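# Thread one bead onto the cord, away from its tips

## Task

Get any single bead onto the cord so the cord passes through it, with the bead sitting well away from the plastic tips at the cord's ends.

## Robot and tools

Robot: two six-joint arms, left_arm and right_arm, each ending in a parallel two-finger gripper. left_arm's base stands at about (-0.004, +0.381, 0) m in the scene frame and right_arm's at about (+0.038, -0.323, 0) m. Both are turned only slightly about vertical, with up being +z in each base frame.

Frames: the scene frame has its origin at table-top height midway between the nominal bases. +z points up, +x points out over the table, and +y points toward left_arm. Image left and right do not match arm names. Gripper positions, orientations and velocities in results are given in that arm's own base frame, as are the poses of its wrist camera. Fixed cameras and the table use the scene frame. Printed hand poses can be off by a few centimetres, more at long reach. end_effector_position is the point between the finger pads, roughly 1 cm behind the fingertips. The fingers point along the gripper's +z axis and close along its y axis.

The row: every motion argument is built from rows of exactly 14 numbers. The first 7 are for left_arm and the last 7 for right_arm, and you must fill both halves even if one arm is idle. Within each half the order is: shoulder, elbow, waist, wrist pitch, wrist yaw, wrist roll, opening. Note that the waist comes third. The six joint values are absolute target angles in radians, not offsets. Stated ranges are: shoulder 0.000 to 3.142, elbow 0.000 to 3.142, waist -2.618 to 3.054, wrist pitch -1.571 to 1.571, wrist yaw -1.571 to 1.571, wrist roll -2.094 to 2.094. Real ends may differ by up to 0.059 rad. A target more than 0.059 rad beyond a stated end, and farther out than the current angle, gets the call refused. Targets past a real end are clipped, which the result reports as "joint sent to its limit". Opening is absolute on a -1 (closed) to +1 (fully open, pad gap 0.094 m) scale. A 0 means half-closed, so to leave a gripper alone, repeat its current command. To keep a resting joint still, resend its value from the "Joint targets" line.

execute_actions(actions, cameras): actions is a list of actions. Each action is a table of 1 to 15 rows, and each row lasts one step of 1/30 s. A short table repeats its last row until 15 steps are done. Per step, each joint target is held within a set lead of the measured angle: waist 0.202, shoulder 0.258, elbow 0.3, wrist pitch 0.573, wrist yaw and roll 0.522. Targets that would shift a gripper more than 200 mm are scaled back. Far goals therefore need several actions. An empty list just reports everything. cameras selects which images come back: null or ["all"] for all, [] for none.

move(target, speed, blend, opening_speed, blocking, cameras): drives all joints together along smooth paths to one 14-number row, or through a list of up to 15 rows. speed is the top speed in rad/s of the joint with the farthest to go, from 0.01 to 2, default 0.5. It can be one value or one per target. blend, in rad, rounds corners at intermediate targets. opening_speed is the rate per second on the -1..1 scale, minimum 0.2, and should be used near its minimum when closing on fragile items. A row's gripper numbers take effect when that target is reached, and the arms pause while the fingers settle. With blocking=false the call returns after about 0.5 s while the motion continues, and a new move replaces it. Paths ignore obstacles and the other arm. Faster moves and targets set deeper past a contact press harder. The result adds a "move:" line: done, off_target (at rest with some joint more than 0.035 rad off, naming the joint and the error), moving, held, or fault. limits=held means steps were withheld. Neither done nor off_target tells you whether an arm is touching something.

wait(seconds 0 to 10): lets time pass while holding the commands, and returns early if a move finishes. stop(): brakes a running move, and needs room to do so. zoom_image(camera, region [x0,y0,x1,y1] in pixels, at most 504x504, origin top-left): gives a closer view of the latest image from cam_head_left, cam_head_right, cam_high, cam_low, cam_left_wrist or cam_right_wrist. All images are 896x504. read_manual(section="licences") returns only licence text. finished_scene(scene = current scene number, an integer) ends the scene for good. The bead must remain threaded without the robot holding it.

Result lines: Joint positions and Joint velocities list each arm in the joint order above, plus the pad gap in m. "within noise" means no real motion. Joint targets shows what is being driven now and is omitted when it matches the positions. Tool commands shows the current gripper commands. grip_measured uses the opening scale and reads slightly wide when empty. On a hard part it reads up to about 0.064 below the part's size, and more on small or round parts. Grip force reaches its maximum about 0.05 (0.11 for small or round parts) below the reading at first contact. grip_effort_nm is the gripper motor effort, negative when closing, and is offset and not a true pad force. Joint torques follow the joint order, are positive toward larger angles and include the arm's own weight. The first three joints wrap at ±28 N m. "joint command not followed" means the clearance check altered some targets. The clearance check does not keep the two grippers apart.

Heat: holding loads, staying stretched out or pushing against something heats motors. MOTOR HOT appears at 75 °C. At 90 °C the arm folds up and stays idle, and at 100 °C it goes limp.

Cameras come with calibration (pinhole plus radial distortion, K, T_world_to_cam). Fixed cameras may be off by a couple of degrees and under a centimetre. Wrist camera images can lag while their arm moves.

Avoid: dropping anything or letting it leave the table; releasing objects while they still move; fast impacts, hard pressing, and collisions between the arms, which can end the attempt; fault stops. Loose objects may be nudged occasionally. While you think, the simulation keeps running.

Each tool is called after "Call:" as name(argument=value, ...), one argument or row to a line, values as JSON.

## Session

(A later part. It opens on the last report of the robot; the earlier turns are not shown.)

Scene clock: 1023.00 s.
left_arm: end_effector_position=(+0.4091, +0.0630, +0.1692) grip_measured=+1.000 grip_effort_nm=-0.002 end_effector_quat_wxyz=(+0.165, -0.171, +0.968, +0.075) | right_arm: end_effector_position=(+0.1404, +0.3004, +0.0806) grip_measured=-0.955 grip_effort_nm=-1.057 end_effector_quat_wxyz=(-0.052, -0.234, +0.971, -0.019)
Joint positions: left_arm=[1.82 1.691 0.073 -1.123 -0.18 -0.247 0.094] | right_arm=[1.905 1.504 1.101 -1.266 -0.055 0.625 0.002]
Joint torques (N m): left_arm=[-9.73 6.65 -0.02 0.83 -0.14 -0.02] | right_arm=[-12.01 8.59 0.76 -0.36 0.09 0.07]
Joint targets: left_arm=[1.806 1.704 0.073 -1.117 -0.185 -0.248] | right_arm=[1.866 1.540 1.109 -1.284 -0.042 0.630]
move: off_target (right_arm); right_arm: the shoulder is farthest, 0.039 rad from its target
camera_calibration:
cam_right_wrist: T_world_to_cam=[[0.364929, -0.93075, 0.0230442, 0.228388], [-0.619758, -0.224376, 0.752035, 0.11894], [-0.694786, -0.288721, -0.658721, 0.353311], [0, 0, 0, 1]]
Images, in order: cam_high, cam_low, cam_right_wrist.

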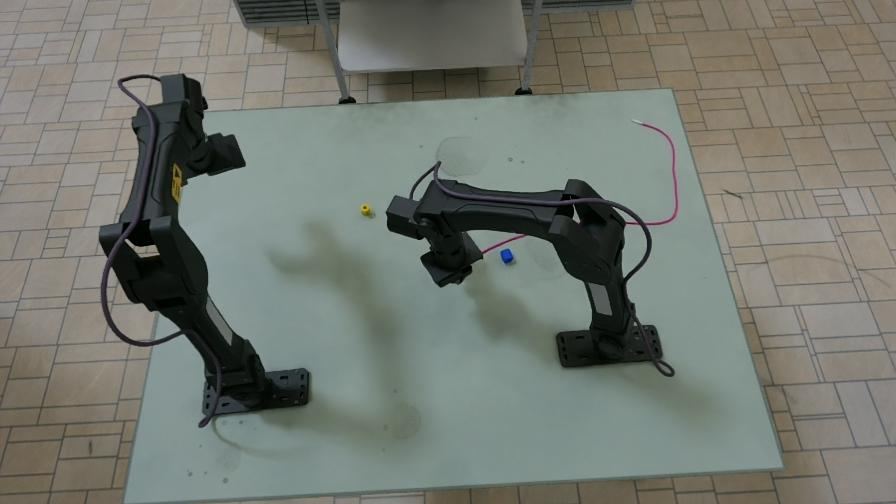

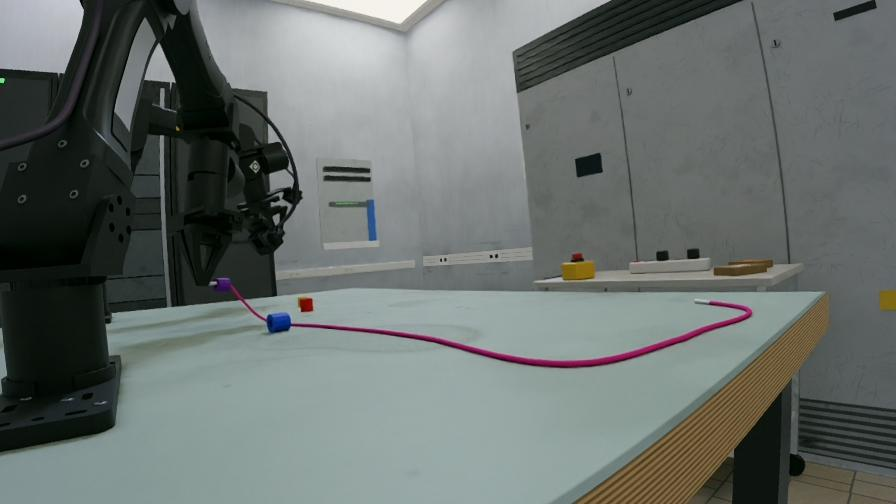

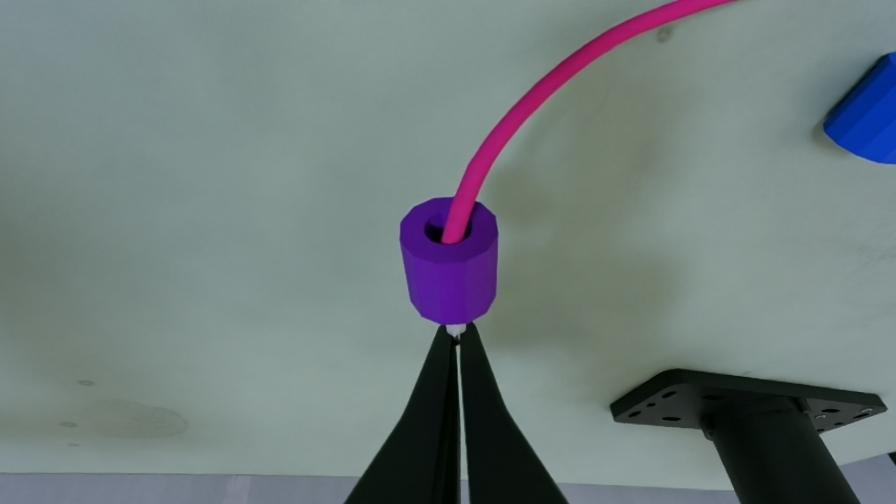

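Call:
move(
  target=[1.806, 1.704, 0.073, -1.117, -0.185, -0.248, 1, 2.22, 1.794, 1.006, -1.53, -0.225, 0.488, -0.97],
  speed=0.2,
  cameras=["cam_right_wrist", "cam_low", "cam_high"],
)

Call:
zoom_image(
  camera="cam_low",
  region=[160, 255, 300, 345],
)

Scene clock: 1058.23 s.
left_arm: end_effector_position=(+0.4091, +0.0630, +0.1692) grip_measured=+1.000 grip_effort_nm=0.002 end_effector_quat_wxyz=(+0.165, -0.171, +0.968, +0.075) | right_arm: end_effector_position=(+0.1417, +0.3013, +0.0542) grip_measured=-0.955 grip_effort_nm=-1.057 end_effector_quat_wxyz=(-0.211, -0.231, +0.948, -0.053)
Joint positions: left_arm=[1.82 1.691 0.073 -1.123 -0.18 -0.247 0.094] | right_arm=[2.201 1.756 1.013 -1.51 -0.216 0.493 0.002]
Joint torques (N m): left_arm=[-9.72 6.64 -0.02 0.82 -0.13 -0.02] | right_arm=[-9.46 8.16 -0.57 -0.95 -0.21 -0.09]
Joint targets: left_arm=[1.806 1.704 0.073 -1.117 -0.185 -0.248] | right_arm=[2.220 1.794 1.006 -1.530 -0.225 0.488]
move: off_target (right_arm); right_arm: the elbow is farthest, 0.038 rad from its target
camera_calibration:
cam_right_wrist: T_world_to_cam=[[0.377479, -0.92491, 0.0452845, 0.224619], [-0.369084, -0.105422, 0.923398, 0.0591878], [-0.849286, -0.365277, -0.381164, 0.366927], [0, 0, 0, 1]]
Images, in order: cam_high, cam_low, cam_right_wrist.

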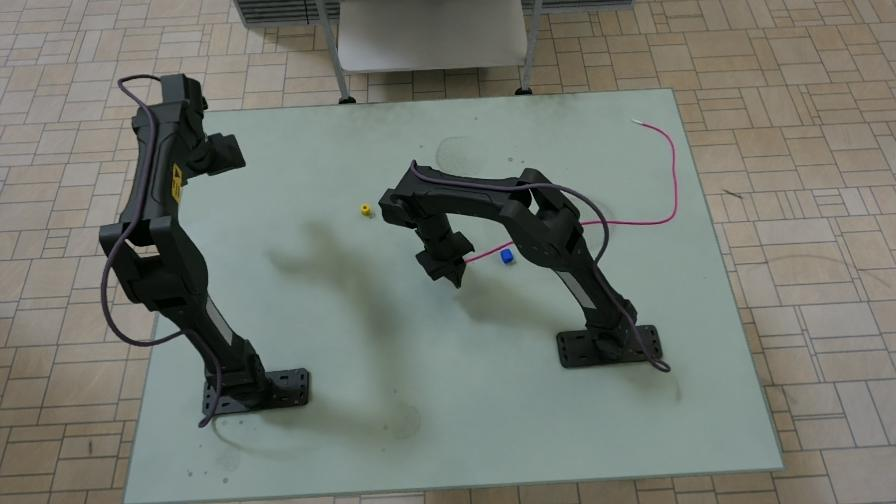

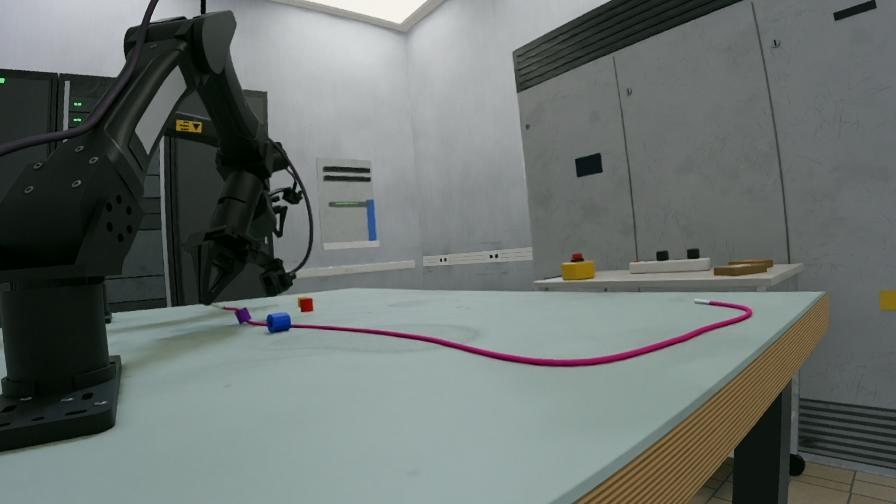

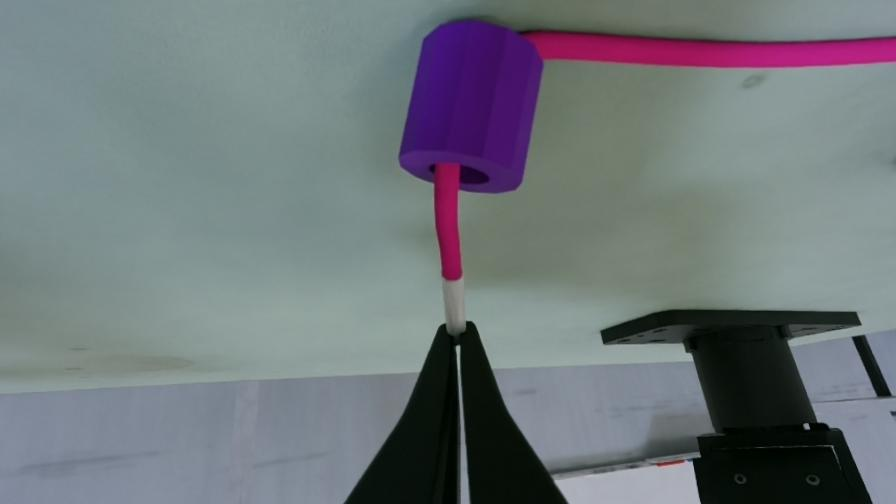

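Scaled by 3.600 from the camera's 896x504 image, which has a finer 1280x720 frame.

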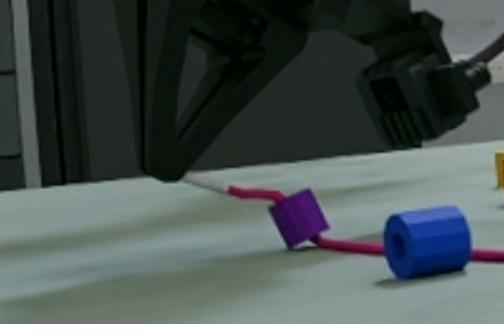

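Call:
move(
  target=[1.806, 1.704, 0.073, -1.117, -0.185, -0.248, 1, 2.02, 1.79, 1.166, -1.545, -0.225, 0.488, -0.97],
  speed=0.15,
  cameras=["cam_right_wrist", "cam_low", "cam_high"],
)

Call:
zoom_image(
  camera="cam_low",
  region=[160, 255, 300, 345],
)

Scene clock: 1072.97 s.
left_arm: end_effector_position=(+0.4091, +0.0630, +0.1692) grip_measured=+1.000 grip_effort_nm=0.007 end_effector_quat_wxyz=(+0.165, -0.171, +0.968, +0.075) | right_arm: end_effector_position=(+0.0960, +0.3208, +0.0998) grip_measured=-0.955 grip_effort_nm=-1.057 end_effector_quat_wxyz=(-0.167, -0.311, +0.936, -0.022)
Joint positions: left_arm=[1.82 1.691 0.073 -1.123 -0.18 -0.247 0.094] | right_arm=[2.06 1.756 1.161 -1.528 -0.218 0.492 0.002]
Joint torques (N m): left_arm=[-9.73 6.64 -0.03 0.83 -0.14 -0.02] | right_arm=[-13.2 8.21 0.43 -0.67 -0.17 -0.02]
Joint targets: left_arm=[1.806 1.704 0.073 -1.117 -0.185 -0.248] | right_arm=[2.020 1.790 1.166 -1.545 -0.225 0.488]
move: off_target (right_arm); right_arm: the shoulder is farthest, 0.040 rad from its target
camera_calibration:
cam_right_wrist: T_world_to_cam=[[0.509687, -0.859856, -0.029445, 0.231765], [-0.392097, -0.26261, 0.881644, 0.0590488], [-0.765819, -0.437817, -0.470996, 0.376842], [0, 0, 0, 1]]
Images, in order: cam_high, cam_low, cam_right_wrist.

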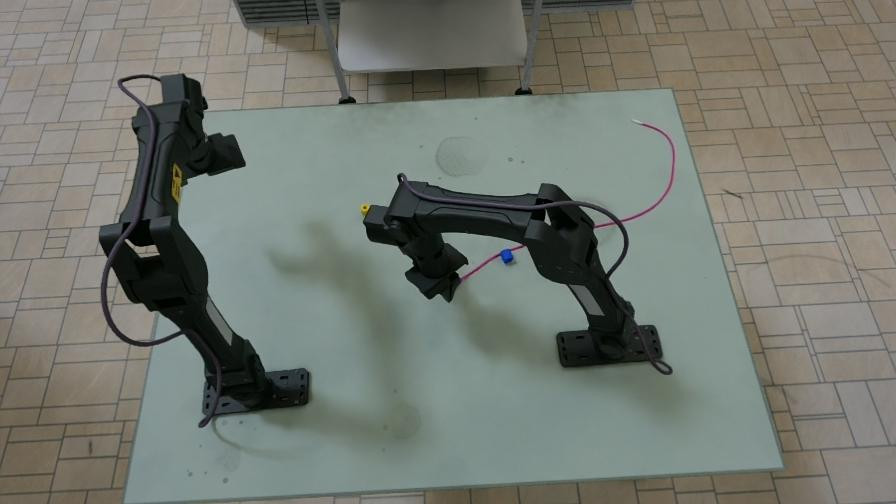

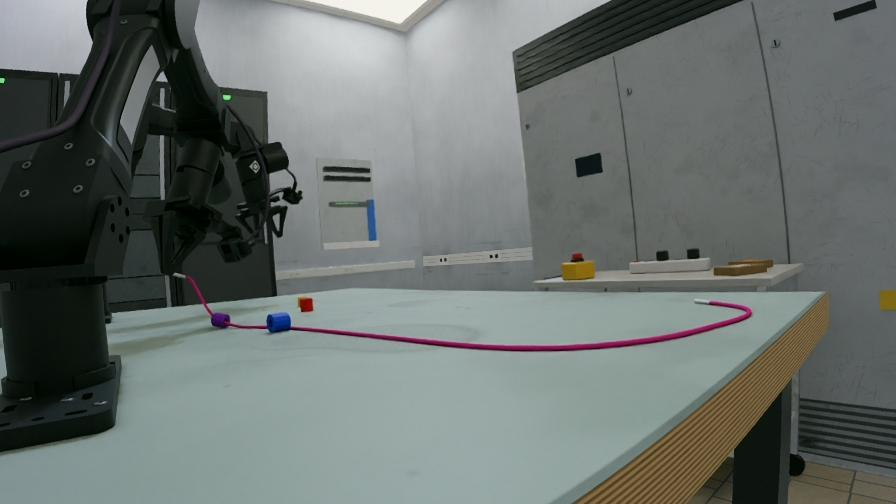

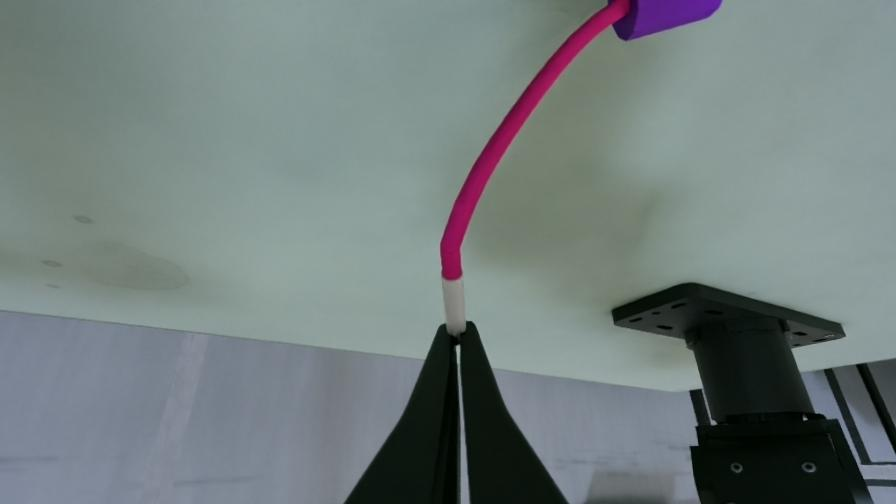

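Scaled by 3.600 from the camera's 896x504 image, which has a finer 1280x720 frame.

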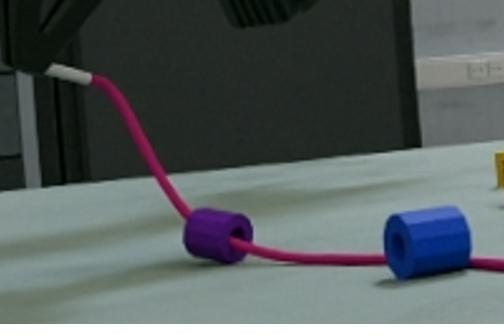

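Call:
move(
  target=[1.806, 1.704, 0.073, -1.117, -0.185, -0.248, 1, 1.90, 1.308, 1.35, -1.025, -0.05, 0.5, -0.97],
  speed=0.3,
  cameras=["cam_right_wrist", "cam_low", "cam_high"],
)

Call:
zoom_image(
  camera="cam_low",
  region=[160, 275, 300, 345],
)

Scene clock: 1084.17 s.
left_arm: end_effector_position=(+0.4091, +0.0630, +0.1692) grip_measured=+1.000 grip_effort_nm=0.002 end_effector_quat_wxyz=(+0.165, -0.171, +0.968, +0.075) | right_arm: end_effector_position=(+0.0613, +0.3209, +0.0240) grip_measured=-0.955 grip_effort_nm=-1.053 end_effector_quat_wxyz=(-0.054, -0.410, +0.910, -0.019)
Joint positions: left_arm=[1.82 1.691 0.073 -1.123 -0.18 -0.247 0.094] | right_arm=[1.944 1.324 1.344 -1.047 -0.064 0.494 0.002]
Joint torques (N m): left_arm=[-9.72 6.65 -0.02 0.83 -0.14 -0.02] | right_arm=[-12.51 4.22 0.46 0.04 0.11 0.08]
Joint targets: left_arm=[1.806 1.704 0.073 -1.117 -0.185 -0.248] | right_arm=[1.900 1.308 1.350 -1.025 -0.050 0.500]
move: off_target (right_arm); right_arm: the shoulder is farthest, 0.044 rad from its target
camera_calibration:
cam_right_wrist: T_world_to_cam=[[0.67867, -0.734441, 0.00182739, 0.195893], [-0.481116, -0.442699, 0.756667, 0.17853], [-0.554918, -0.514406, -0.653798, 0.330679], [0, 0, 0, 1]]
Images, in order: cam_high, cam_low, cam_right_wrist.

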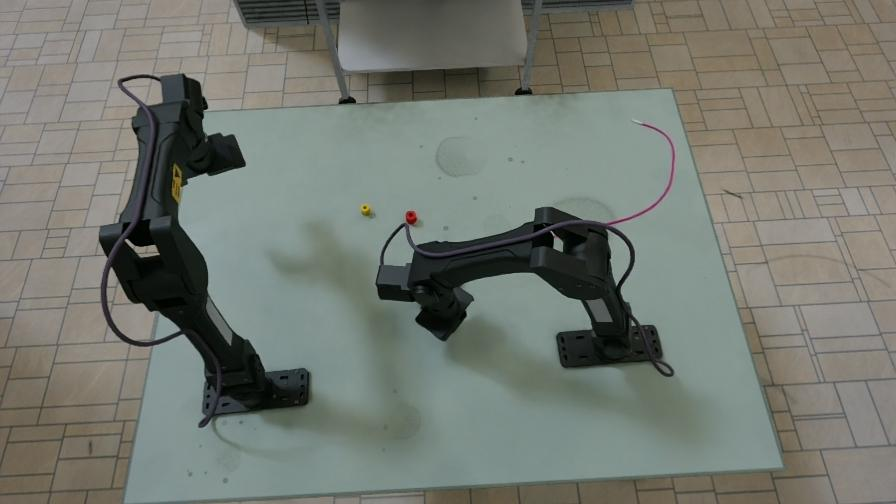

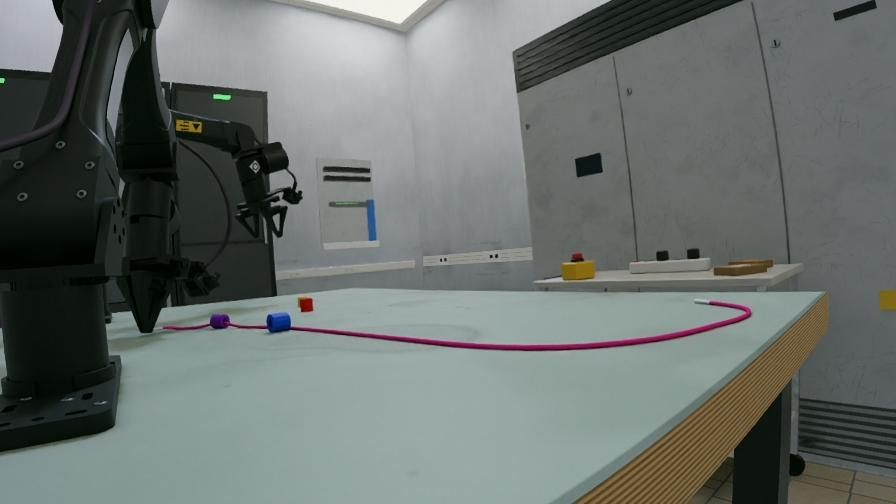

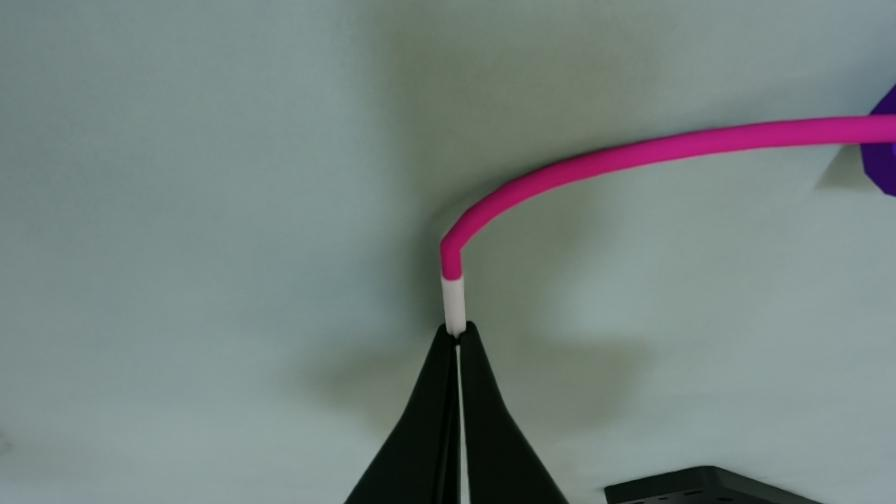

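Scaled by 3.600 from the camera's 896x504 image, which has a finer 1280x720 frame.

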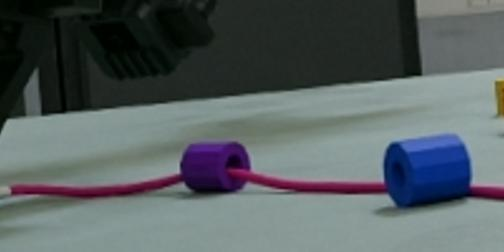

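Call:
move(
  target=[
    [1.806, 1.704, 0.073, -1.117, -0.185, -0.248, 1, 1.90, 1.308, 1.35, -1.025, -0.05, 0.5, -0.5],
    [1.806, 1.704, 0.073, -1.117, -0.185, -0.248, 1, 1.70, 1.30, 1.30, -1.08, -0.05, 0.5, -0.3],
  ],
  speed=0.3,
  opening_speed=0.5,
  cameras=["cam_right_wrist", "cam_low", "cam_high"],
)

Scene clock: 1108.73 s.
left_arm: end_effector_position=(+0.4091, +0.0630, +0.1692) grip_measured=+1.000 grip_effort_nm=0.002 end_effector_quat_wxyz=(+0.165, -0.171, +0.968, +0.075) | right_arm: end_effector_position=(+0.0755, +0.3252, +0.0898) grip_measured=-0.303 grip_effort_nm=0.134 end_effector_quat_wxyz=(+0.006, -0.395, +0.917, +0.057)
Joint positions: left_arm=[1.82 1.691 0.073 -1.123 -0.18 -0.247 0.094] | right_arm=[1.729 1.319 1.307 -1.065 -0.062 0.496 0.033]
Joint torques (N m): left_arm=[-9.74 6.63 -0.03 0.83 -0.14 -0.02] | right_arm=[-9.95 4.72 -0.54 0.07 0.07 0.04]
Joint targets: left_arm=[1.806 1.704 0.073 -1.117 -0.185 -0.248] | right_arm=[1.700 1.300 1.300 -1.080 -0.050 0.500]
move: done
camera_calibration:
cam_right_wrist: T_world_to_cam=[[0.652264, -0.750779, -0.104322, 0.206202], [-0.534465, -0.553131, 0.639056, 0.188011], [-0.537494, -0.361077, -0.762052, 0.342316], [0, 0, 0, 1]]
Images, in order: cam_high, cam_low, cam_right_wrist.

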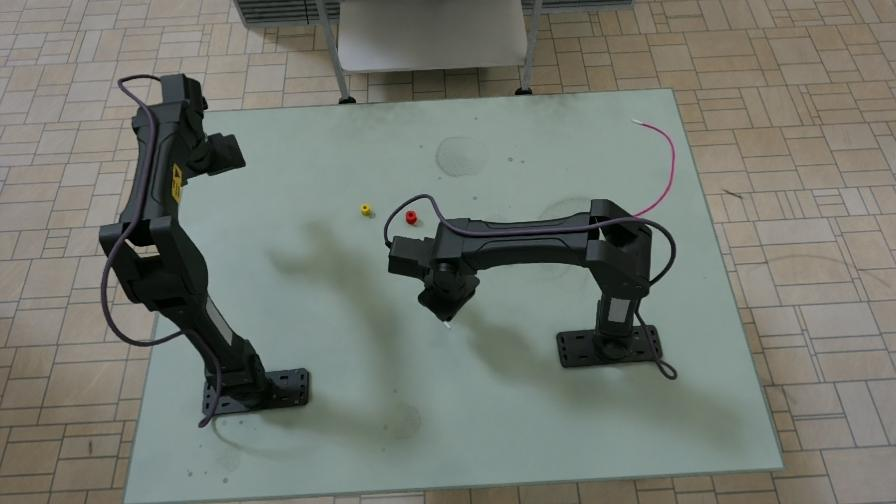

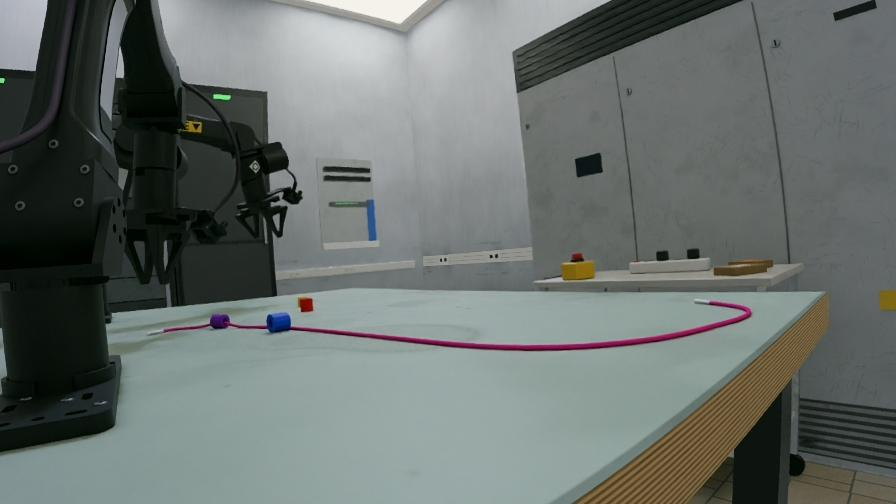

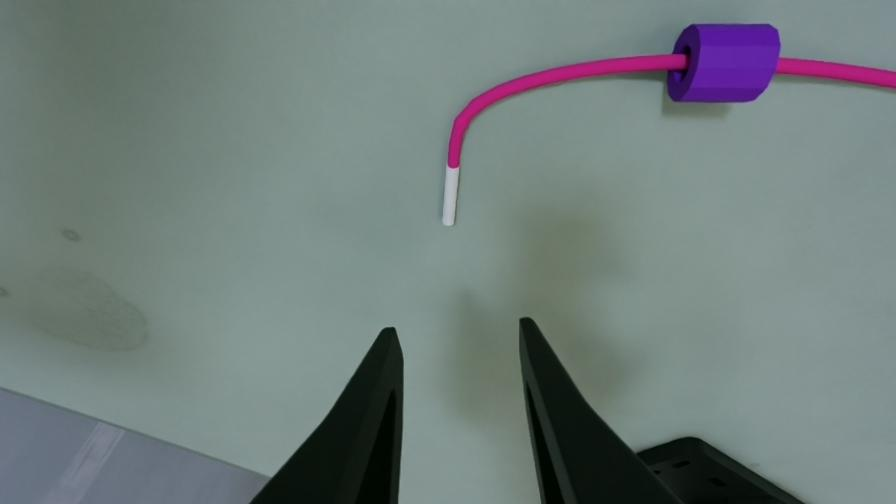

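Call:
move(
  target=[1.806, 1.704, 0.073, -1.117, -0.185, -0.248, 1, 2.062, 1.508, 1.277, -1.095, -0.052, 0.646, -0.3],
  speed=0.2,
  cameras=["cam_right_wrist", "cam_low"],
)

Call:
zoom_image(
  camera="cam_low",
  region=[100, 275, 240, 355],
)

Scene clock: 1154.17 s.
left_arm: end_effector_position=(+0.4091, +0.0630, +0.1692) grip_measured=+1.000 grip_effort_nm=-0.002 end_effector_quat_wxyz=(+0.165, -0.171, +0.968, +0.075) | right_arm: end_effector_position=(+0.0893, +0.3469, +0.0232) grip_measured=-0.303 grip_effort_nm=0.134 end_effector_quat_wxyz=(-0.049, -0.316, +0.947, -0.016)
Joint positions: left_arm=[1.82 1.691 0.073 -1.123 -0.18 -0.247 0.094] | right_arm=[2.045 1.469 1.285 -1.078 -0.062 0.64 0.033]
Joint torques (N m): left_arm=[-9.74 6.67 -0.03 0.83 -0.14 -0.02] | right_arm=[-8.69 8.57 -0.69 -0.33 0.04 0.04]
Joint targets: left_arm=[1.806 1.704 0.073 -1.117 -0.185 -0.248] | right_arm=[2.062 1.508 1.277 -1.095 -0.052 0.646]
move: off_target (right_arm); right_arm: the elbow is farthest, 0.039 rad from its target
camera_calibration:
cam_right_wrist: T_world_to_cam=[[0.516522, -0.856208, 0.0106152, 0.252541], [-0.572209, -0.335919, 0.748155, 0.175378], [-0.63701, -0.392513, -0.66344, 0.324302], [0, 0, 0, 1]]
Images, in order: cam_low, cam_right_wrist.

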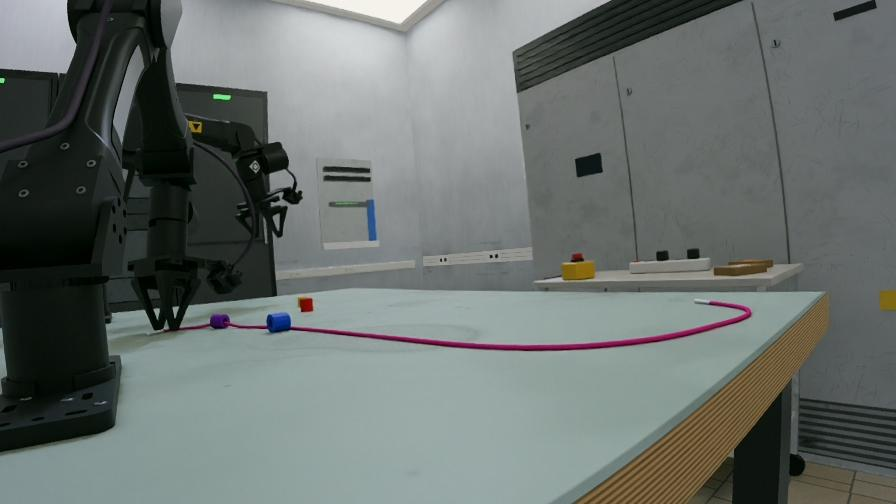

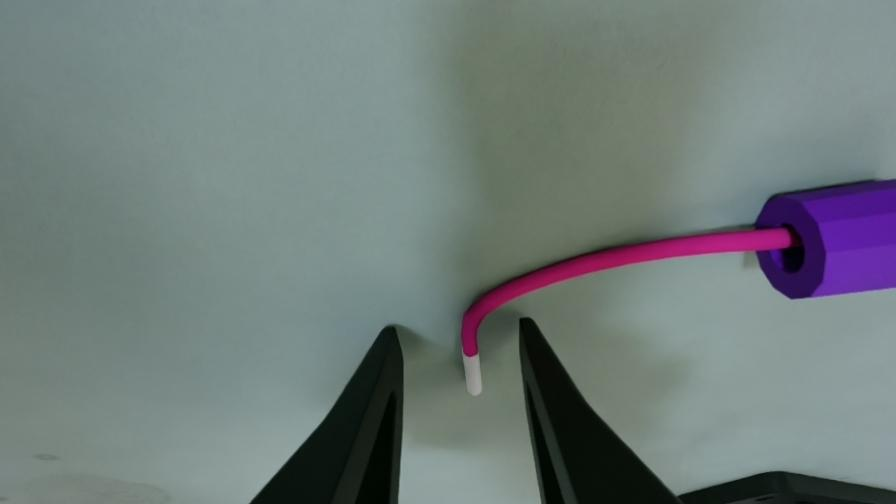

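Scaled by 3.600 from the camera's 896x504 image, which has a finer 1280x720 frame.

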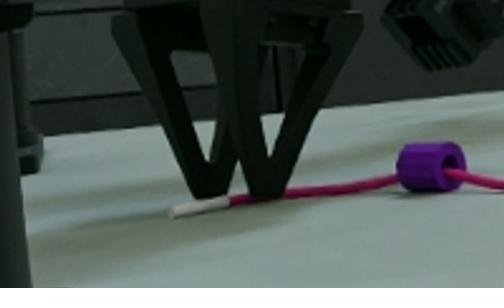

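Call:
move(
  target=[1.806, 1.704, 0.073, -1.117, -0.185, -0.248, 1, 2.062, 1.508, 1.277, -1.095, -0.052, 0.646, -0.97],
  speed=0.2,
  opening_speed=0.5,
  cameras=["cam_right_wrist", "cam_low"],
)

Call:
zoom_image(
  camera="cam_low",
  region=[100, 275, 240, 355],
)

Scene clock: 1164.63 s.
left_arm: end_effector_position=(+0.4091, +0.0630, +0.1692) grip_measured=+1.000 grip_effort_nm=0.002 end_effector_quat_wxyz=(+0.165, -0.171, +0.968, +0.075) | right_arm: end_effector_position=(+0.0895, +0.3477, +0.0254) grip_measured=-0.967 grip_effort_nm=-0.183 end_effector_quat_wxyz=(-0.049, -0.315, +0.948, -0.016)
Joint positions: left_arm=[1.82 1.691 0.073 -1.123 -0.18 -0.247 0.094] | right_arm=[2.045 1.478 1.285 -1.087 -0.062 0.641 0.002]
Joint torques (N m): left_arm=[-9.73 6.64 -0.01 0.83 -0.14 -0.02] | right_arm=[-8.81 7.82 -0.76 -0.25 0.04 0.07]
Joint targets: left_arm=[1.806 1.704 0.073 -1.117 -0.185 -0.248] | right_arm=[2.062 1.508 1.277 -1.095 -0.052 0.646]
move: done
camera_calibration:
cam_right_wrist: T_world_to_cam=[[0.515545, -0.856798, 0.0104742, 0.253385], [-0.572724, -0.335471, 0.747961, 0.174054], [-0.637338, -0.391607, -0.66366, 0.325935], [0, 0, 0, 1]]
Images, in order: cam_low, cam_right_wrist.

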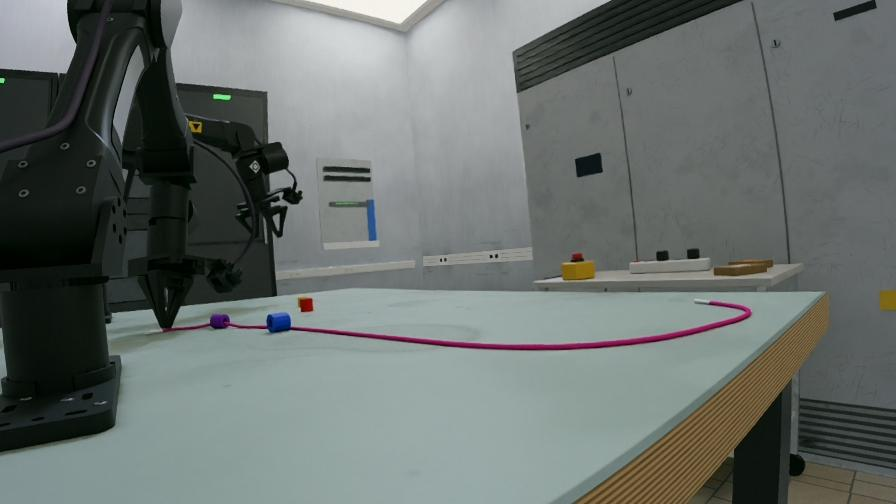

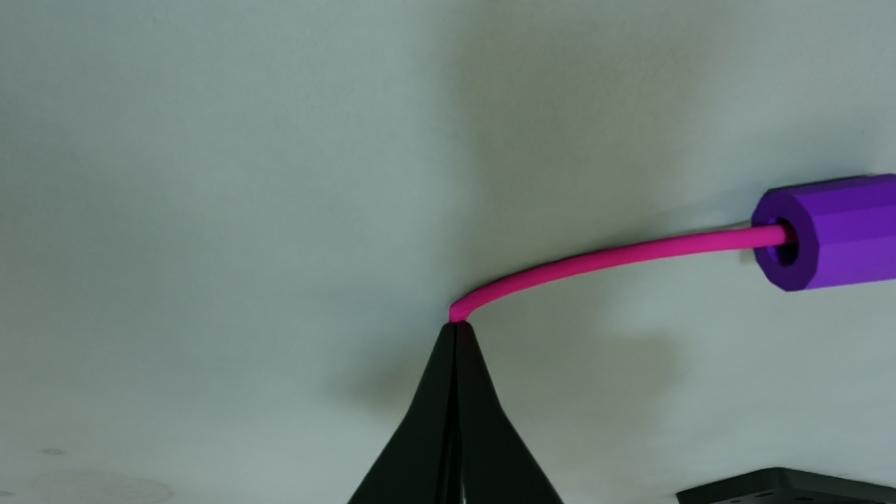

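Scaled by 3.600 from the camera's 896x504 image, which has a finer 1280x720 frame.

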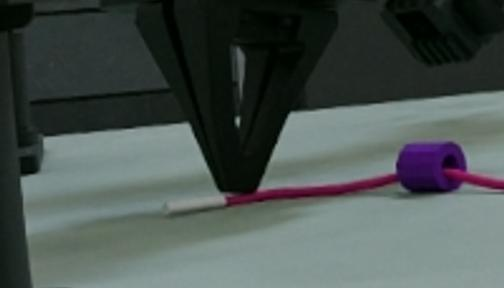

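Call:
move(
  target=[
    [1.806, 1.704, 0.073, -1.117, -0.185, -0.248, 1, 2.062, 1.508, 1.277, -1.095, -0.052, 0.646, -0.6],
    [1.806, 1.704, 0.073, -1.117, -0.185, -0.248, 1, 2.069, 1.508, 1.277, -1.095, -0.052, 0.646, -0.6],
  ],
  speed=0.1,
  opening_speed=0.5,
  cameras=["cam_right_wrist", "cam_low"],
)

Call:
zoom_image(
  camera="cam_low",
  region=[100, 275, 240, 355],
)

Scene clock: 1176.50 s.
left_arm: end_effector_position=(+0.4091, +0.0630, +0.1692) grip_measured=+1.000 grip_effort_nm=-0.002 end_effector_quat_wxyz=(+0.165, -0.171, +0.968, +0.075) | right_arm: end_effector_position=(+0.0895, +0.3477, +0.0254) grip_measured=-0.603 grip_effort_nm=0.134 end_effector_quat_wxyz=(-0.049, -0.315, +0.948, -0.016)
Joint positions: left_arm=[1.82 1.691 0.073 -1.123 -0.18 -0.247 0.094] | right_arm=[2.045 1.478 1.285 -1.087 -0.062 0.641 0.019]
Joint torques (N m): left_arm=[-9.73 6.64 -0.02 0.83 -0.14 -0.02] | right_arm=[-8.17 7.84 -0.76 -0.25 0.04 0.08]
Joint targets: left_arm=[1.806 1.704 0.073 -1.117 -0.185 -0.248] | right_arm=[2.069 1.508 1.277 -1.095 -0.052 0.646]
move: done
camera_calibration:
cam_right_wrist: T_world_to_cam=[[0.515545, -0.856798, 0.0104742, 0.253385], [-0.572724, -0.335471, 0.747961, 0.174054], [-0.637338, -0.391607, -0.66366, 0.325935], [0, 0, 0, 1]]
Images, in order: cam_low, cam_right_wrist.

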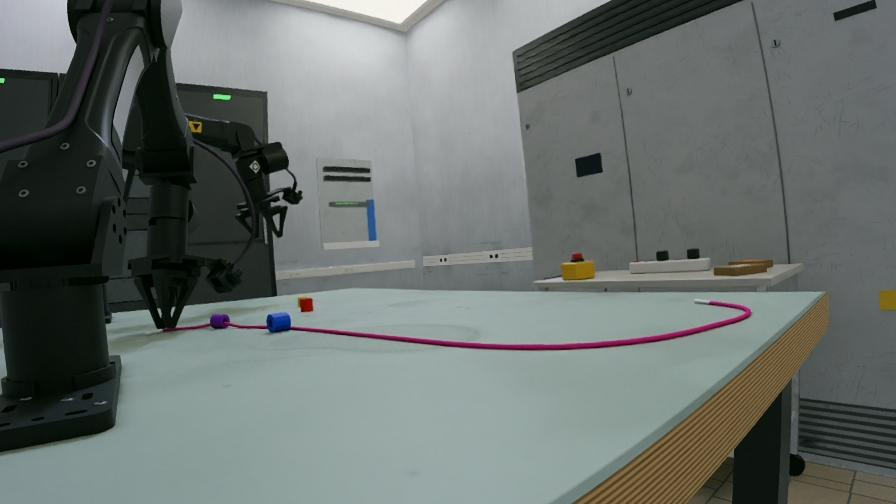

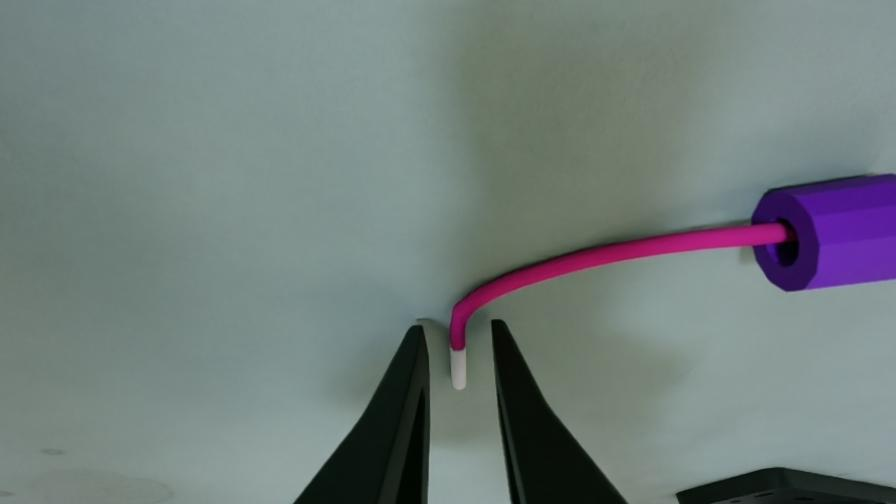

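Scaled by 3.600 from the camera's 896x504 image, which has a finer 1280x720 frame.

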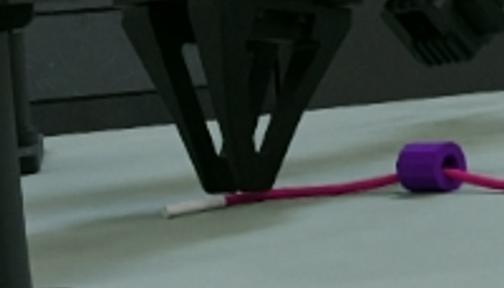

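Call:
move(
  target=[1.806, 1.704, 0.073, -1.117, -0.185, -0.248, 1, 2.074, 1.508, 1.277, -1.095, -0.052, 0.646, -0.6],
  speed=0.1,
  cameras=["cam_low"],
)

Call:
zoom_image(
  camera="cam_low",
  region=[100, 275, 240, 355],
)

Scene clock: 1185.53 s.
left_arm: end_effector_position=(+0.4091, +0.0630, +0.1692) grip_measured=+1.000 grip_effort_nm=0.002 end_effector_quat_wxyz=(+0.165, -0.171, +0.968, +0.075) | right_arm: end_effector_position=(+0.0893, +0.3469, +0.0224) grip_measured=-0.603 grip_effort_nm=0.134 end_effector_quat_wxyz=(-0.051, -0.315, +0.948, -0.020)
Joint positions: left_arm=[1.82 1.691 0.073 -1.123 -0.18 -0.247 0.094] | right_arm=[2.054 1.478 1.285 -1.087 -0.062 0.641 0.019]
Joint torques (N m): left_arm=[-9.73 6.65 -0.05 0.82 -0.13 -0.02] | right_arm=[-8.4 7.87 -0.72 -0.26 0.05 0.07]
Heat: left arm: 32 °C; right arm: 36 °C.
Joint targets: left_arm=[1.806 1.704 0.073 -1.117 -0.185 -0.248] | right_arm=[2.074 1.508 1.277 -1.095 -0.052 0.646]
move: done
Images, in order: cam_low.

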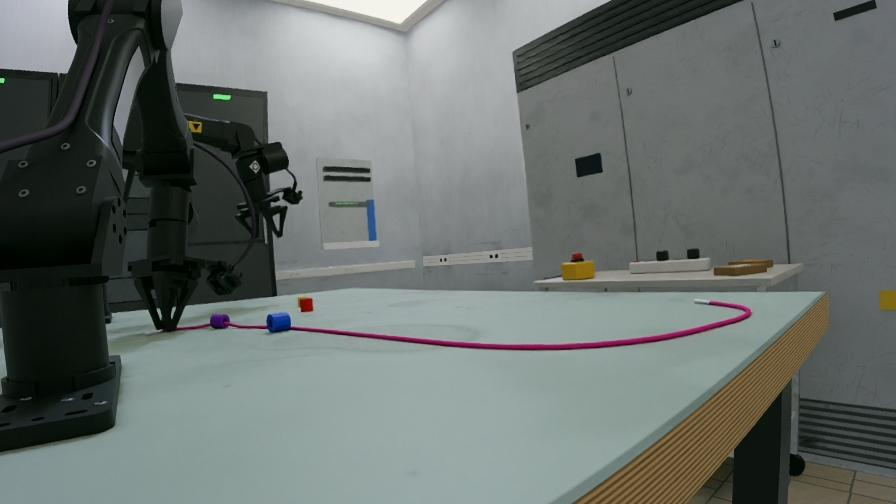

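Scaled by 3.600 from the camera's 896x504 image, which has a finer 1280x720 frame.

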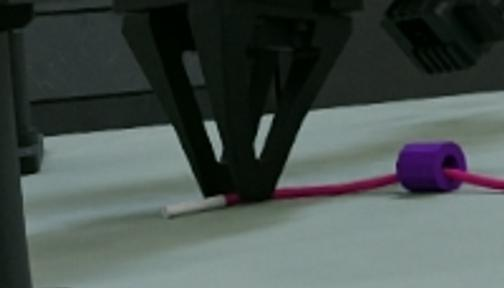

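Call:
move(
  target=[
    [1.806, 1.704, 0.073, -1.117, -0.185, -0.248, 1, 2.079, 1.508, 1.277, -1.095, -0.052, 0.646, -0.6],
    [1.806, 1.704, 0.073, -1.117, -0.185, -0.248, 1, 2.079, 1.508, 1.277, -1.095, -0.052, 0.646, -0.97],
  ],
  speed=0.1,
  opening_speed=0.5,
  cameras=["cam_low", "cam_right_wrist"],
)

Call:
zoom_image(
  camera="cam_low",
  region=[100, 275, 240, 355],
)

Scene clock: 1193.20 s.
left_arm: end_effector_position=(+0.4091, +0.0630, +0.1692) grip_measured=+1.000 grip_effort_nm=0.002 end_effector_quat_wxyz=(+0.165, -0.171, +0.968, +0.075) | right_arm: end_effector_position=(+0.0892, +0.3467, +0.0219) grip_measured=-0.947 grip_effort_nm=-0.984 end_effector_quat_wxyz=(-0.052, -0.315, +0.948, -0.020)
Joint positions: left_arm=[1.82 1.691 0.073 -1.123 -0.18 -0.247 0.094] | right_arm=[2.055 1.478 1.285 -1.087 -0.062 0.641 0.002]
Joint torques (N m): left_arm=[-9.73 6.65 -0.03 0.82 -0.14 -0.02] | right_arm=[-8.18 7.77 -0.79 -0.25 0.03 0.06]
Joint targets: left_arm=[1.806 1.704 0.073 -1.117 -0.185 -0.248] | right_arm=[2.079 1.508 1.277 -1.095 -0.052 0.646]
move: done
camera_calibration:
cam_right_wrist: T_world_to_cam=[[0.515586, -0.85666, 0.0174469, 0.252554], [-0.570548, -0.328054, 0.752898, 0.173313], [-0.639254, -0.398138, -0.657906, 0.325388], [0, 0, 0, 1]]
Images, in order: cam_low, cam_right_wrist.

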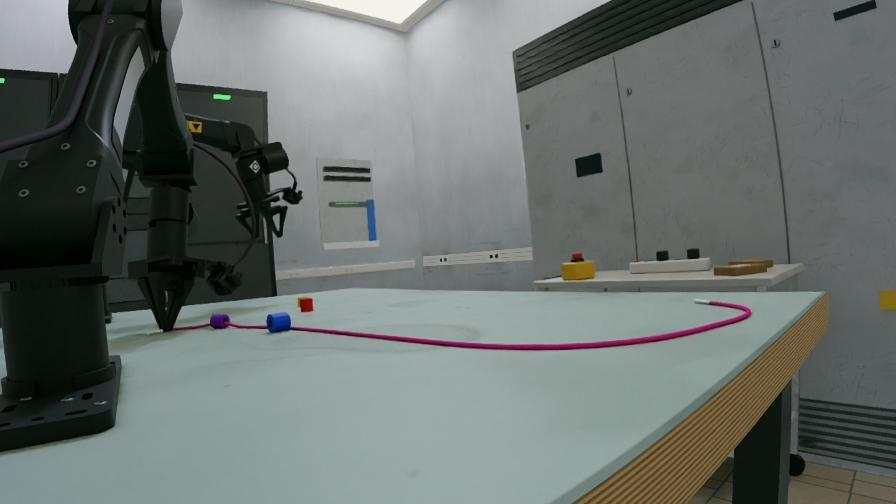

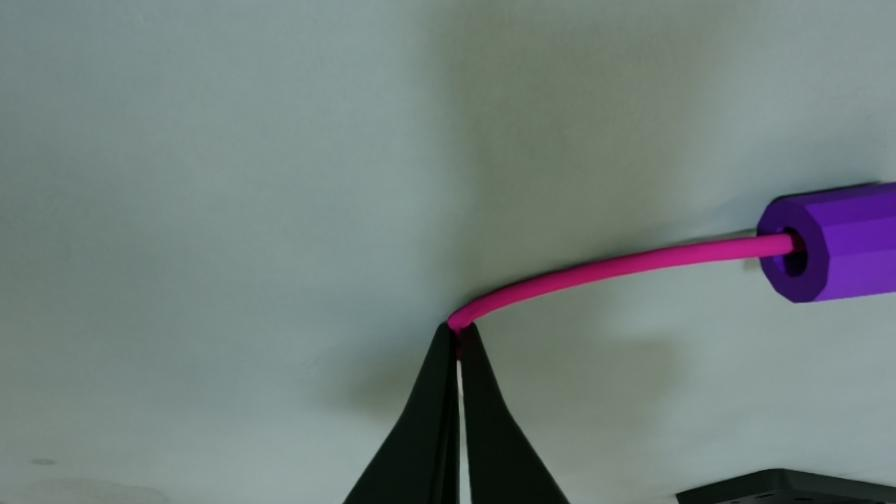

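Scaled by 3.600 from the camera's 896x504 image, which has a finer 1280x720 frame.

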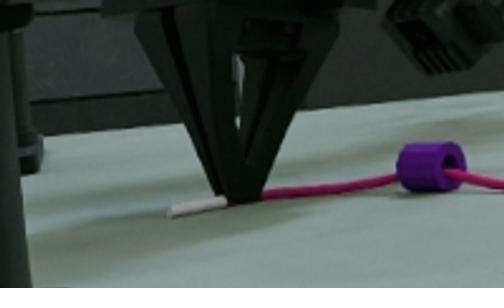

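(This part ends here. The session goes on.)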